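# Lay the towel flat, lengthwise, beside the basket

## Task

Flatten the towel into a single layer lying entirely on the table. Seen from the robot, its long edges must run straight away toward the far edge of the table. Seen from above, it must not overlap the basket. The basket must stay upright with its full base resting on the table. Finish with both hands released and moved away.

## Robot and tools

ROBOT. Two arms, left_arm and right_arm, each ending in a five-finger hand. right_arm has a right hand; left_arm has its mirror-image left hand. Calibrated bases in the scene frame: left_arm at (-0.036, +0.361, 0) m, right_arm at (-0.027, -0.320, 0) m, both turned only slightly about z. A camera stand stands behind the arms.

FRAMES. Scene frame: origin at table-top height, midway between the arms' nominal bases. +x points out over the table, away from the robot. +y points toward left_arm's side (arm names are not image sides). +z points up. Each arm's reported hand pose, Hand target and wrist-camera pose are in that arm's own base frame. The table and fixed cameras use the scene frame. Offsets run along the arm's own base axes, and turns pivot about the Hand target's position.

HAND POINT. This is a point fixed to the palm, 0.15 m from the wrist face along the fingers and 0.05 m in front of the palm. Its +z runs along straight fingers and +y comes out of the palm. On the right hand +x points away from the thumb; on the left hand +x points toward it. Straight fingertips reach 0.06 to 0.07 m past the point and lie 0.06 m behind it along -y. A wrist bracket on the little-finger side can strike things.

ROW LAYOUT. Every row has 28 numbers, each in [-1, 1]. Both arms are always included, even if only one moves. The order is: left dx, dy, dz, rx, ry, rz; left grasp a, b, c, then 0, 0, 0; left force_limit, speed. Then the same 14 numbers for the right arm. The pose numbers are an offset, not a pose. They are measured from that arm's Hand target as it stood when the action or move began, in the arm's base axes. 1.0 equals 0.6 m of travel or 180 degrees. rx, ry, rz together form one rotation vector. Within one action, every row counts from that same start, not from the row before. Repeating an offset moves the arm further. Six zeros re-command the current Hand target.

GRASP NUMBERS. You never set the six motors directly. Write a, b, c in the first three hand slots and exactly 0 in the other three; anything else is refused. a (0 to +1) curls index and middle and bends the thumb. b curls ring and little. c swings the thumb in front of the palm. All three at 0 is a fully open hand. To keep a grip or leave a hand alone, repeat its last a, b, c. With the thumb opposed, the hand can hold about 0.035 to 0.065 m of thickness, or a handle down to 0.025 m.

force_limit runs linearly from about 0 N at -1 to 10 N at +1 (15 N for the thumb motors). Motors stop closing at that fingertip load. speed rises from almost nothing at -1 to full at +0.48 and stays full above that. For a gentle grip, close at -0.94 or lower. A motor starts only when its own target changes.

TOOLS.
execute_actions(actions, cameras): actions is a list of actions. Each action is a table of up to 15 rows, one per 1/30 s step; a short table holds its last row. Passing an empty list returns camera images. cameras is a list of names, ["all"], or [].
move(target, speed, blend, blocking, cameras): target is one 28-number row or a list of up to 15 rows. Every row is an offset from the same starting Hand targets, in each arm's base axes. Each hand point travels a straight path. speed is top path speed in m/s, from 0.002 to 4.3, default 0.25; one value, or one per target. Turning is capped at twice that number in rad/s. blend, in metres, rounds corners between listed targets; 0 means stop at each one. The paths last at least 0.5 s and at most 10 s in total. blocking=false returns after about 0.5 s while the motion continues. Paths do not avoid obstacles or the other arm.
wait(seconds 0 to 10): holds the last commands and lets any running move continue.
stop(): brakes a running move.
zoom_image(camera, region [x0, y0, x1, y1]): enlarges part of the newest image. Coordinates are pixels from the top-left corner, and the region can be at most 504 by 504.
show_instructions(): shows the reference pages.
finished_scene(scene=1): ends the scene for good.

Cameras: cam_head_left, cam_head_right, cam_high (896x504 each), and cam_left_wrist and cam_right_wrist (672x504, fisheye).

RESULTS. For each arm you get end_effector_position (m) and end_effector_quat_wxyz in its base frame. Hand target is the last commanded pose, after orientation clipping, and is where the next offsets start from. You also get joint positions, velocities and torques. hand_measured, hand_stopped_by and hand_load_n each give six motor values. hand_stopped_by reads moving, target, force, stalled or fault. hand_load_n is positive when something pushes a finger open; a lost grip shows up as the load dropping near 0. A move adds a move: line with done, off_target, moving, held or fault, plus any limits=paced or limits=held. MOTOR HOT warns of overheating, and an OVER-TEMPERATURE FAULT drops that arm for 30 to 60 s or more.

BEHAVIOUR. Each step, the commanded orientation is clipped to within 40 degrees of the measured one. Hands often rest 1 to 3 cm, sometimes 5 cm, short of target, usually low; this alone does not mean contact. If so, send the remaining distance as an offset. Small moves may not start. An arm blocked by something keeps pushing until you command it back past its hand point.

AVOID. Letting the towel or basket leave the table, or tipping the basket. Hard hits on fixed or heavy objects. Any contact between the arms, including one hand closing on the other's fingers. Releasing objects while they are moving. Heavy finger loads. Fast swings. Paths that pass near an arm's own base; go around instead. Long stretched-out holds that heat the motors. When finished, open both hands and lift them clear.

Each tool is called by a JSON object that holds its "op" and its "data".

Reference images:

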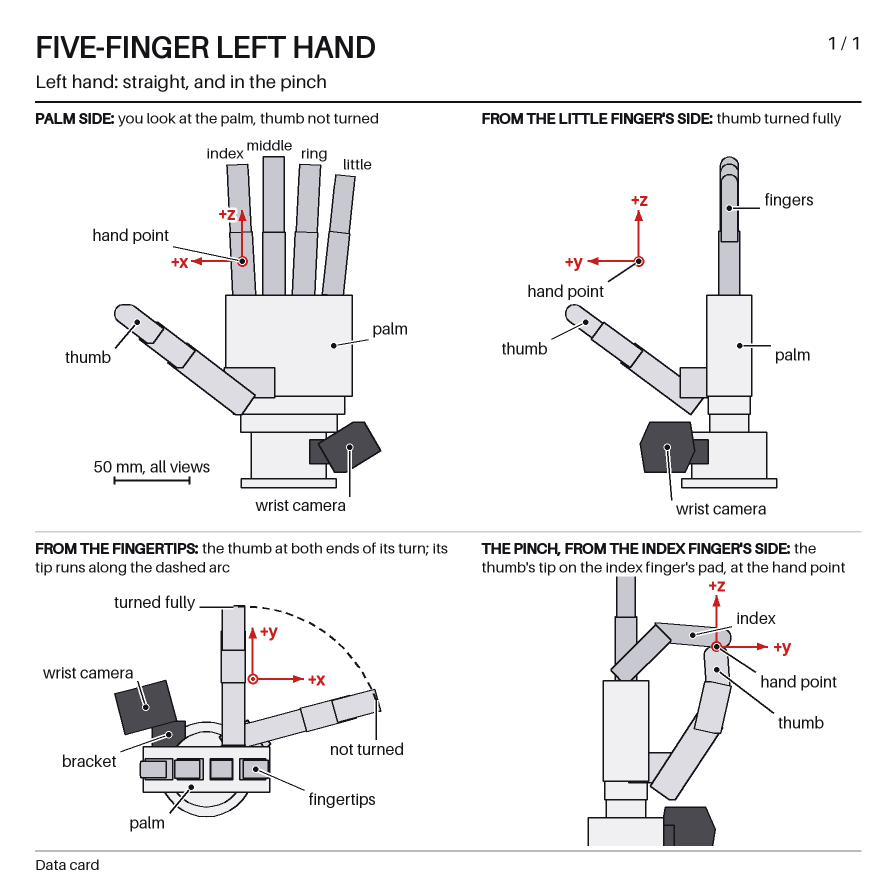

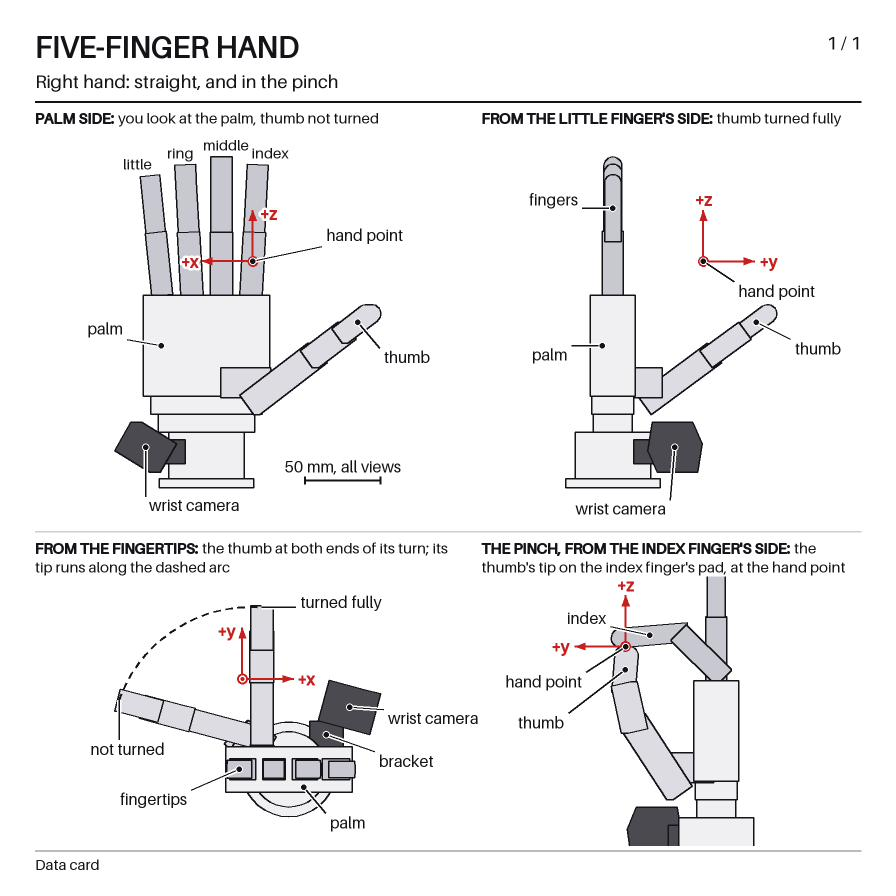

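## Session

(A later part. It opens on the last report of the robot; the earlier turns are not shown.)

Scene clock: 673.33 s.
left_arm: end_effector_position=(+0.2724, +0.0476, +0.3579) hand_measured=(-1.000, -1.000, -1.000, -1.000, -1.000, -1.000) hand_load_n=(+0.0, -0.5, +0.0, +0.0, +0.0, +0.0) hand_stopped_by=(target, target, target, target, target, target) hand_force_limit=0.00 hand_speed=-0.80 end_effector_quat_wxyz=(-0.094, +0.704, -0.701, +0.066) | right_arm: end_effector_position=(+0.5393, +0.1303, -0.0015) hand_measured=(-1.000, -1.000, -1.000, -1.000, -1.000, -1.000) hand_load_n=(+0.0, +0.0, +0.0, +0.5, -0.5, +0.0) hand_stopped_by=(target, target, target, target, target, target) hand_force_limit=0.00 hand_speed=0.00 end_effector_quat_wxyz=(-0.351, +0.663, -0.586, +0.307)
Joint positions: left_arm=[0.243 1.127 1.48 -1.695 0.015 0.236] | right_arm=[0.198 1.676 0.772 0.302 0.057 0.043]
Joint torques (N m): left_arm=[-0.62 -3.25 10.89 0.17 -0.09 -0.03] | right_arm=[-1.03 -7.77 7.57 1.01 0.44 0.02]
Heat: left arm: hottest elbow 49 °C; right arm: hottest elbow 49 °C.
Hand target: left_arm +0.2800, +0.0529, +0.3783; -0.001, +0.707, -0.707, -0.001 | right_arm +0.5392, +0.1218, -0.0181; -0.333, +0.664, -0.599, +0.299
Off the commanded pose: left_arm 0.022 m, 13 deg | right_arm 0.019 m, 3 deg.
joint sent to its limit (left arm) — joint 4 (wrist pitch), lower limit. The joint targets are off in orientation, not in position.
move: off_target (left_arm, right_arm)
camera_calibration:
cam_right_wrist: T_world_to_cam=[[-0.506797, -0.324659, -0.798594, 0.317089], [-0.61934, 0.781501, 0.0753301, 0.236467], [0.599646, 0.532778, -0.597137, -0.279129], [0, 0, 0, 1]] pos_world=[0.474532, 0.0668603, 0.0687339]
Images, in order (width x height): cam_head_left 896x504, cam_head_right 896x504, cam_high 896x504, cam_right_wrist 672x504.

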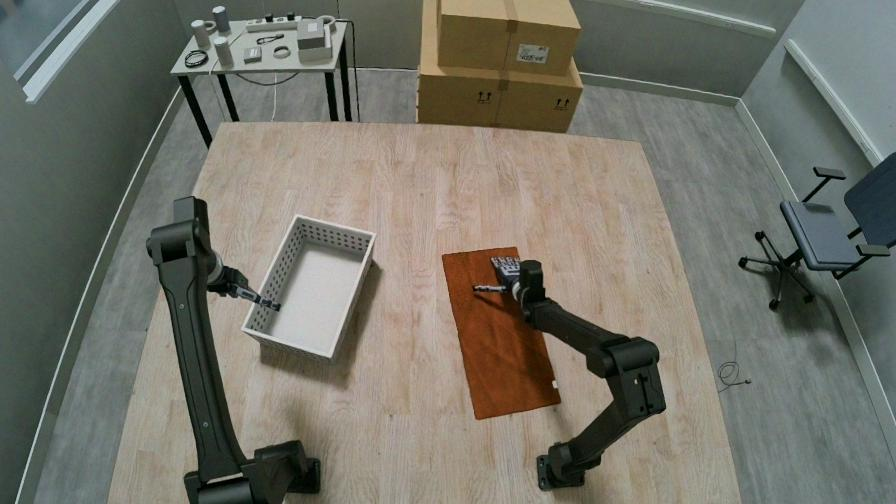

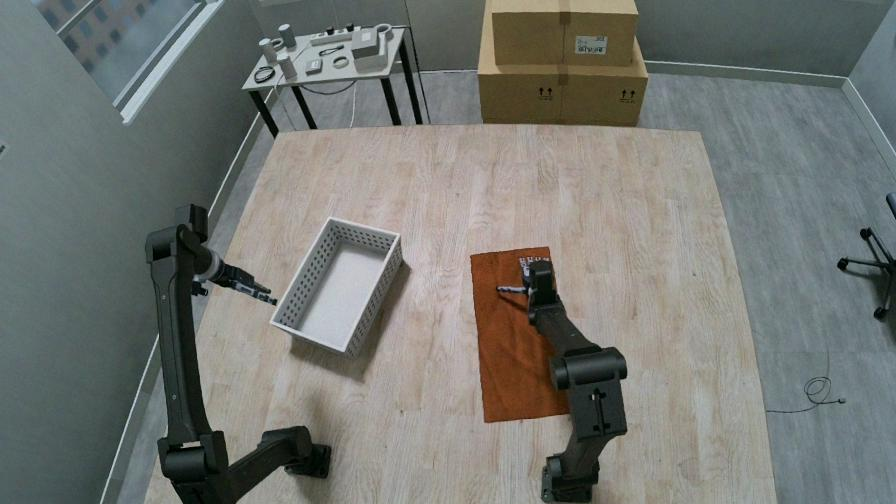

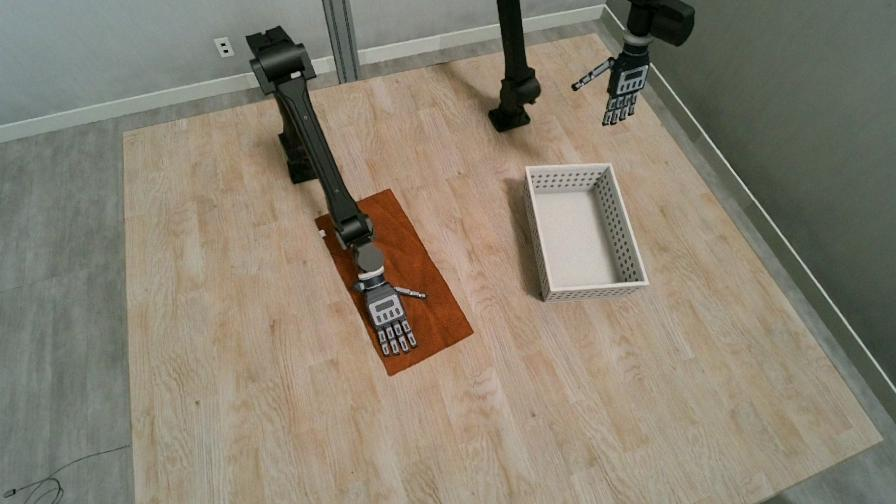

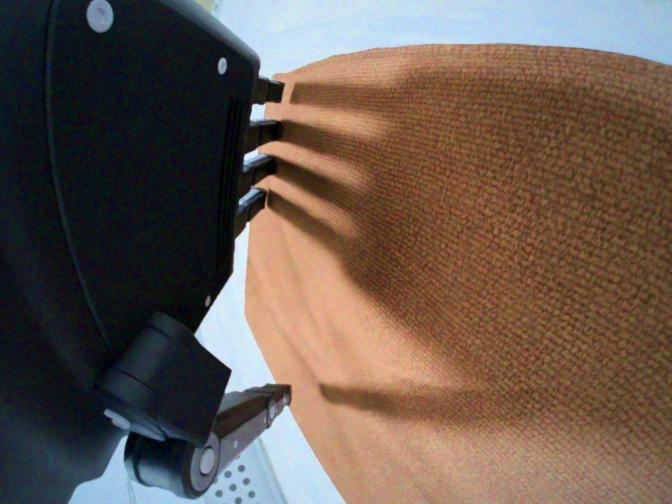

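{"op": "move", "data": {"target": [0.0, 0.0, 0.0, 0,0,0, 0,0,0,0,0,0, 0.0, -0.8, 0.008, -0.07, 0, 0,0,-0.044, 0,0,0,0,0,0, 0.0, 0.0], "speed": 0.08, "cameras": ["cam_high","cam_head_left","cam_head_right"]}}

Scene clock: 719.63 s.
left_arm: end_effector_position=(+0.2724, +0.0476, +0.3579) hand_measured=(-1.000, -1.000, -1.000, -1.000, -1.000, -1.000) hand_load_n=(+0.0, +0.0, +0.0, +0.0, +0.0, +0.0) hand_stopped_by=(target, target, target, target, target, target) hand_force_limit=0.00 hand_speed=-0.80 end_effector_quat_wxyz=(-0.094, +0.704, -0.701, +0.066) | right_arm: end_effector_position=(+0.5486, +0.0903, -0.0015) hand_measured=(-1.000, -1.000, -1.000, -1.000, -1.000, -1.000) hand_load_n=(-0.5, +0.0, +0.0, +0.0, +0.0, +0.0) hand_stopped_by=(target, target, target, target, target, target) hand_force_limit=0.00 hand_speed=0.00 end_effector_quat_wxyz=(-0.331, +0.621, -0.629, +0.329)
Joint positions: left_arm=[0.243 1.127 1.48 -1.695 0.015 0.236] | right_arm=[0.141 1.676 0.772 0.299 0.12 0.091]
Joint torques (N m): left_arm=[-0.56 -3.02 10.86 0.21 -0.09 -0.02] | right_arm=[-1.08 -8.29 6.8 1.05 0.45 -0.04]
Heat: left arm: hottest elbow 50 °C; right arm: hottest elbow 48 °C.
Hand target: left_arm +0.2800, +0.0529, +0.3783; -0.001, +0.707, -0.707, -0.001 | right_arm +0.5441, +0.0797, -0.0180; -0.311, +0.621, -0.643, +0.322
Off the commanded pose: left_arm 0.022 m, 13 deg | right_arm 0.020 m, 3 deg.
joint sent to its limit (left arm) — joint 4 (wrist pitch), lower limit. The joint targets are off in orientation, not in position.
move: off_target (left_arm, right_arm)
Images, in order (width x height): cam_head_left 896x504, cam_head_right 896x504, cam_high 896x504.

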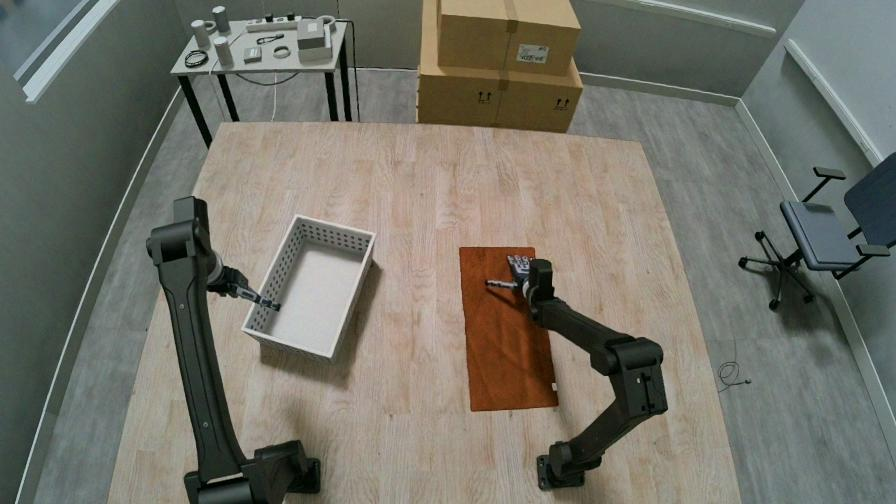

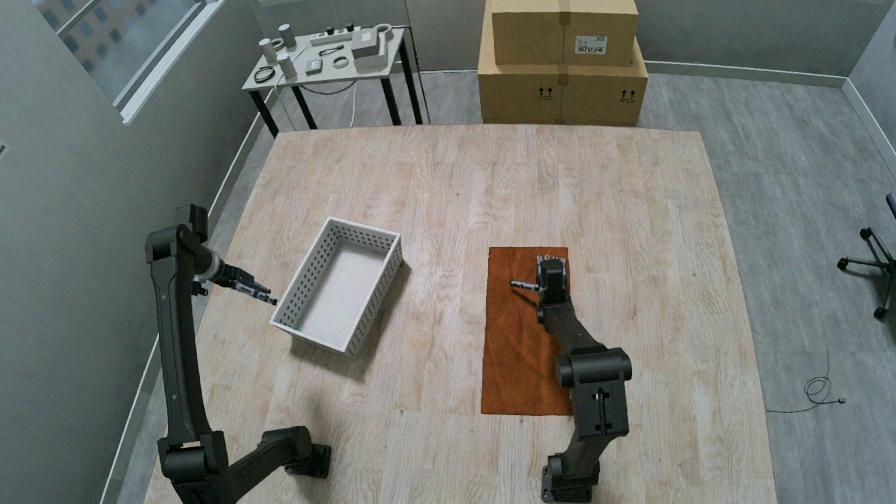

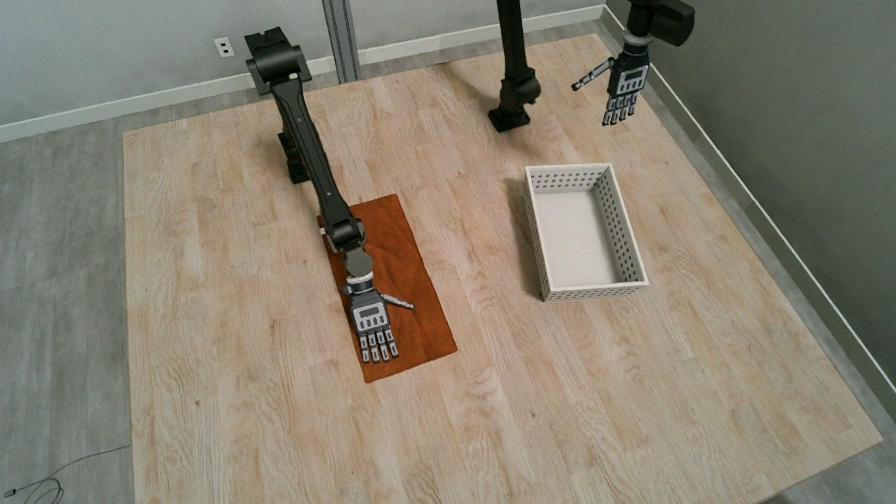

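{"op": "move", "data": {"target": [[0.0, 0.0, 0.0, 0,0,0, 0,0,0,0,0,0, 0.0, -0.8, 0.008, 0.018, 0.06, 0,0,0, 0,0,0,0,0,0, 0.0, 0.0],[0.0, 0.0, 0.0, 0,0,0, 0,0,0,0,0,0, 0.0, -0.8, 0.0, 0.0, 0.28, 0,0,0, 0,0,0,0,0,0, 0.0, 0.0],[-0.05, 0.33, 0.0, 0,0,0, 0,0,0,0,0,0, 0.0, -0.8, -0.307, -0.55, 0.397, 0,0,-0.167, 0,0,0,0,0,0, 0.0, 0.0]], "speed": [0.06,0.2,0.25], "blend": [0.01,0.04,0], "cameras": ["all"]}}

Scene clock: 774.00 s.
left_arm: end_effector_position=(+0.2442, +0.2432, +0.3571) hand_measured=(-1.000, -1.000, -1.000, -1.000, -1.000, -1.000) hand_load_n=(+0.0, +0.0, +0.0, +0.0, +0.0, +0.0) hand_stopped_by=(target, target, target, target, target, target) hand_force_limit=0.00 hand_speed=-0.80 end_effector_quat_wxyz=(-0.095, +0.707, -0.701, +0.000) | right_arm: end_effector_position=(+0.3485, -0.2416, +0.1899) hand_measured=(-1.000, -1.000, -1.000, -1.000, -1.000, -1.000) hand_load_n=(+0.0, +0.0, +0.0, +0.0, +0.0, +0.0) hand_stopped_by=(target, target, target, target, target, target) hand_force_limit=0.00 hand_speed=0.00 end_effector_quat_wxyz=(+0.210, -0.431, +0.796, -0.369)
Joint positions: left_arm=[0.73 1.322 1.638 -1.695 -0.01 0.722] | right_arm=[-0.723 1.037 0.817 -0.482 -0.127 -0.086]
Joint torques (N m): left_arm=[-0.85 -5.89 11 0.16 -0.14 -0.02] | right_arm=[0.44 -5.36 13.45 1.47 0.01 -0.13]
Heat: left arm: hottest elbow 50 °C; right arm: hottest elbow 48 °C.
Hand target: left_arm +0.2499, +0.2509, +0.3782; -0.001, +0.707, -0.707, -0.001 | right_arm +0.3599, -0.2503, +0.2203; +0.217, -0.433, +0.782, -0.392
Off the commanded pose: left_arm 0.023 m, 11 deg | right_arm 0.033 m, 3 deg.
joint sent to its limit (left arm) — joint 4 (wrist pitch), lower limit. The joint targets are off in orientation, not in position.
move: off_target (left_arm, right_arm)
camera_calibration:
cam_left_wrist: T_world_to_cam=[[0.95348, -0.268438, 0.137173, -0.217369], [-0.300622, -0.880521, 0.366481, 0.156191], [0.022406, -0.39067, -0.920258, 0.533641], [0, 0, 0, 1]] pos_world=[0.242254, 0.287657, 0.463663]
cam_right_wrist: T_world_to_cam=[[-0.653272, 0.122706, -0.747113, 0.401808], [0.0330146, 0.990458, 0.133806, 0.206453], [0.756403, 0.0627459, -0.65109, -0.0102368], [0, 0, 0, 1]] pos_world=[0.263417, -0.253145, 0.265907]

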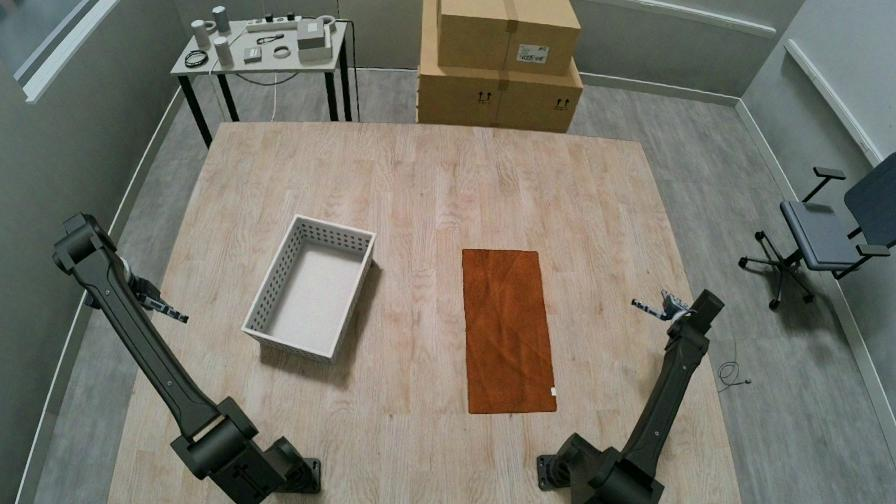

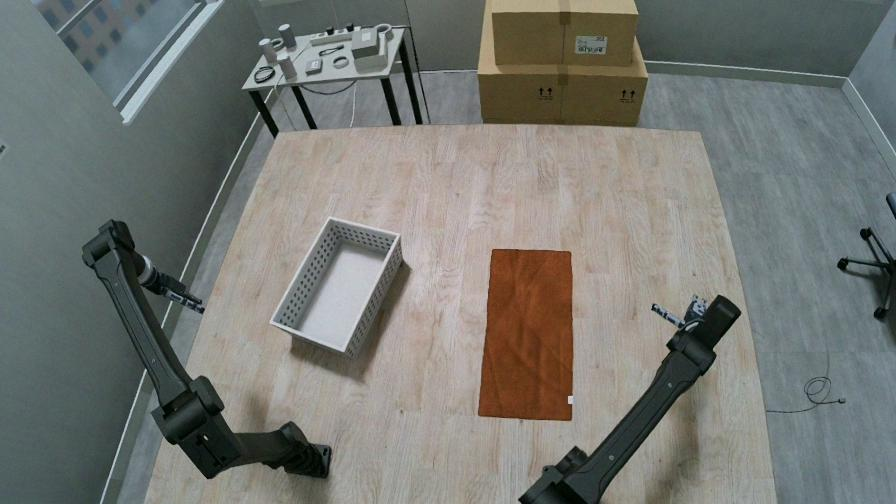

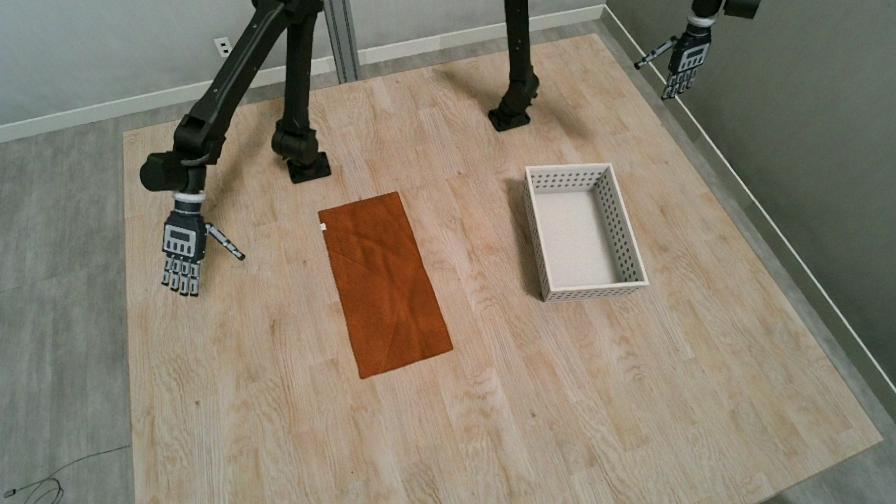

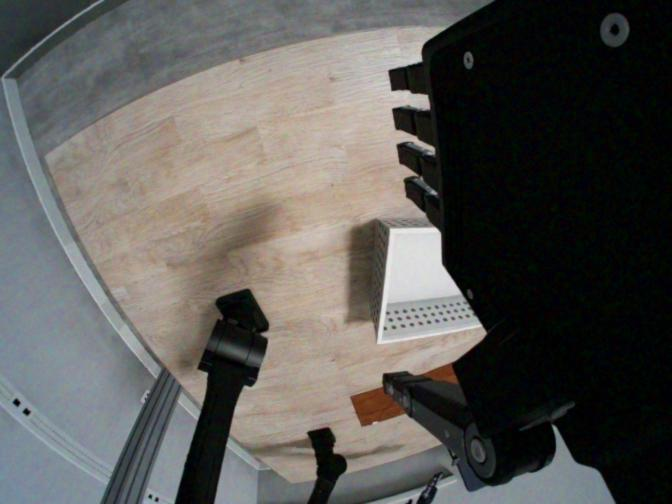

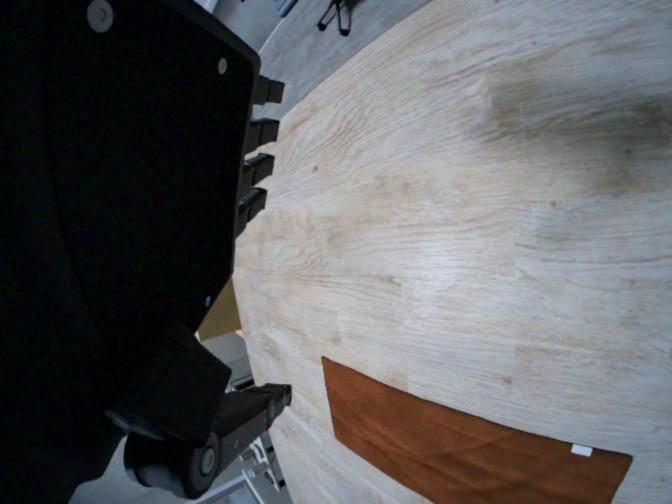

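{"op": "zoom_image", "data": {"camera": "cam_high", "region": [290, 170, 480, 400]}}

{"op": "zoom_image", "data": {"camera": "cam_head_left", "region": [430, 230, 590, 430]}}

Scaled by 2.191.

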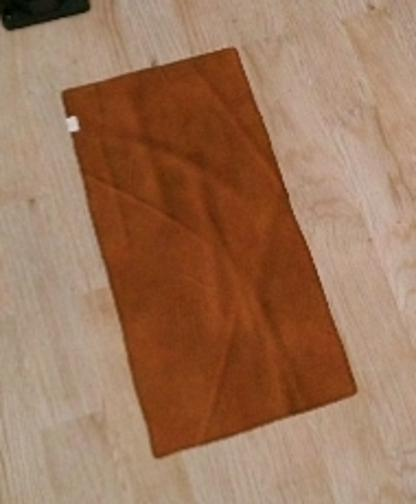

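Scaled by 2.520.

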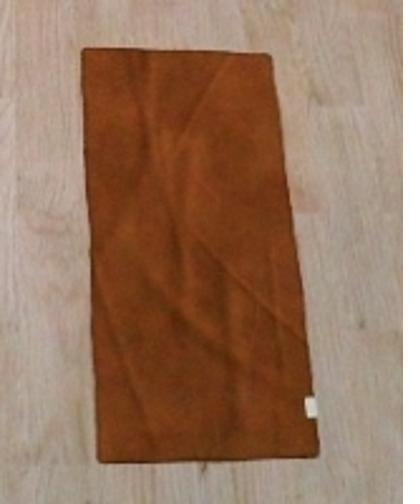

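{"op": "finished_scene", "data": {}}

The scene is finished: the task was done.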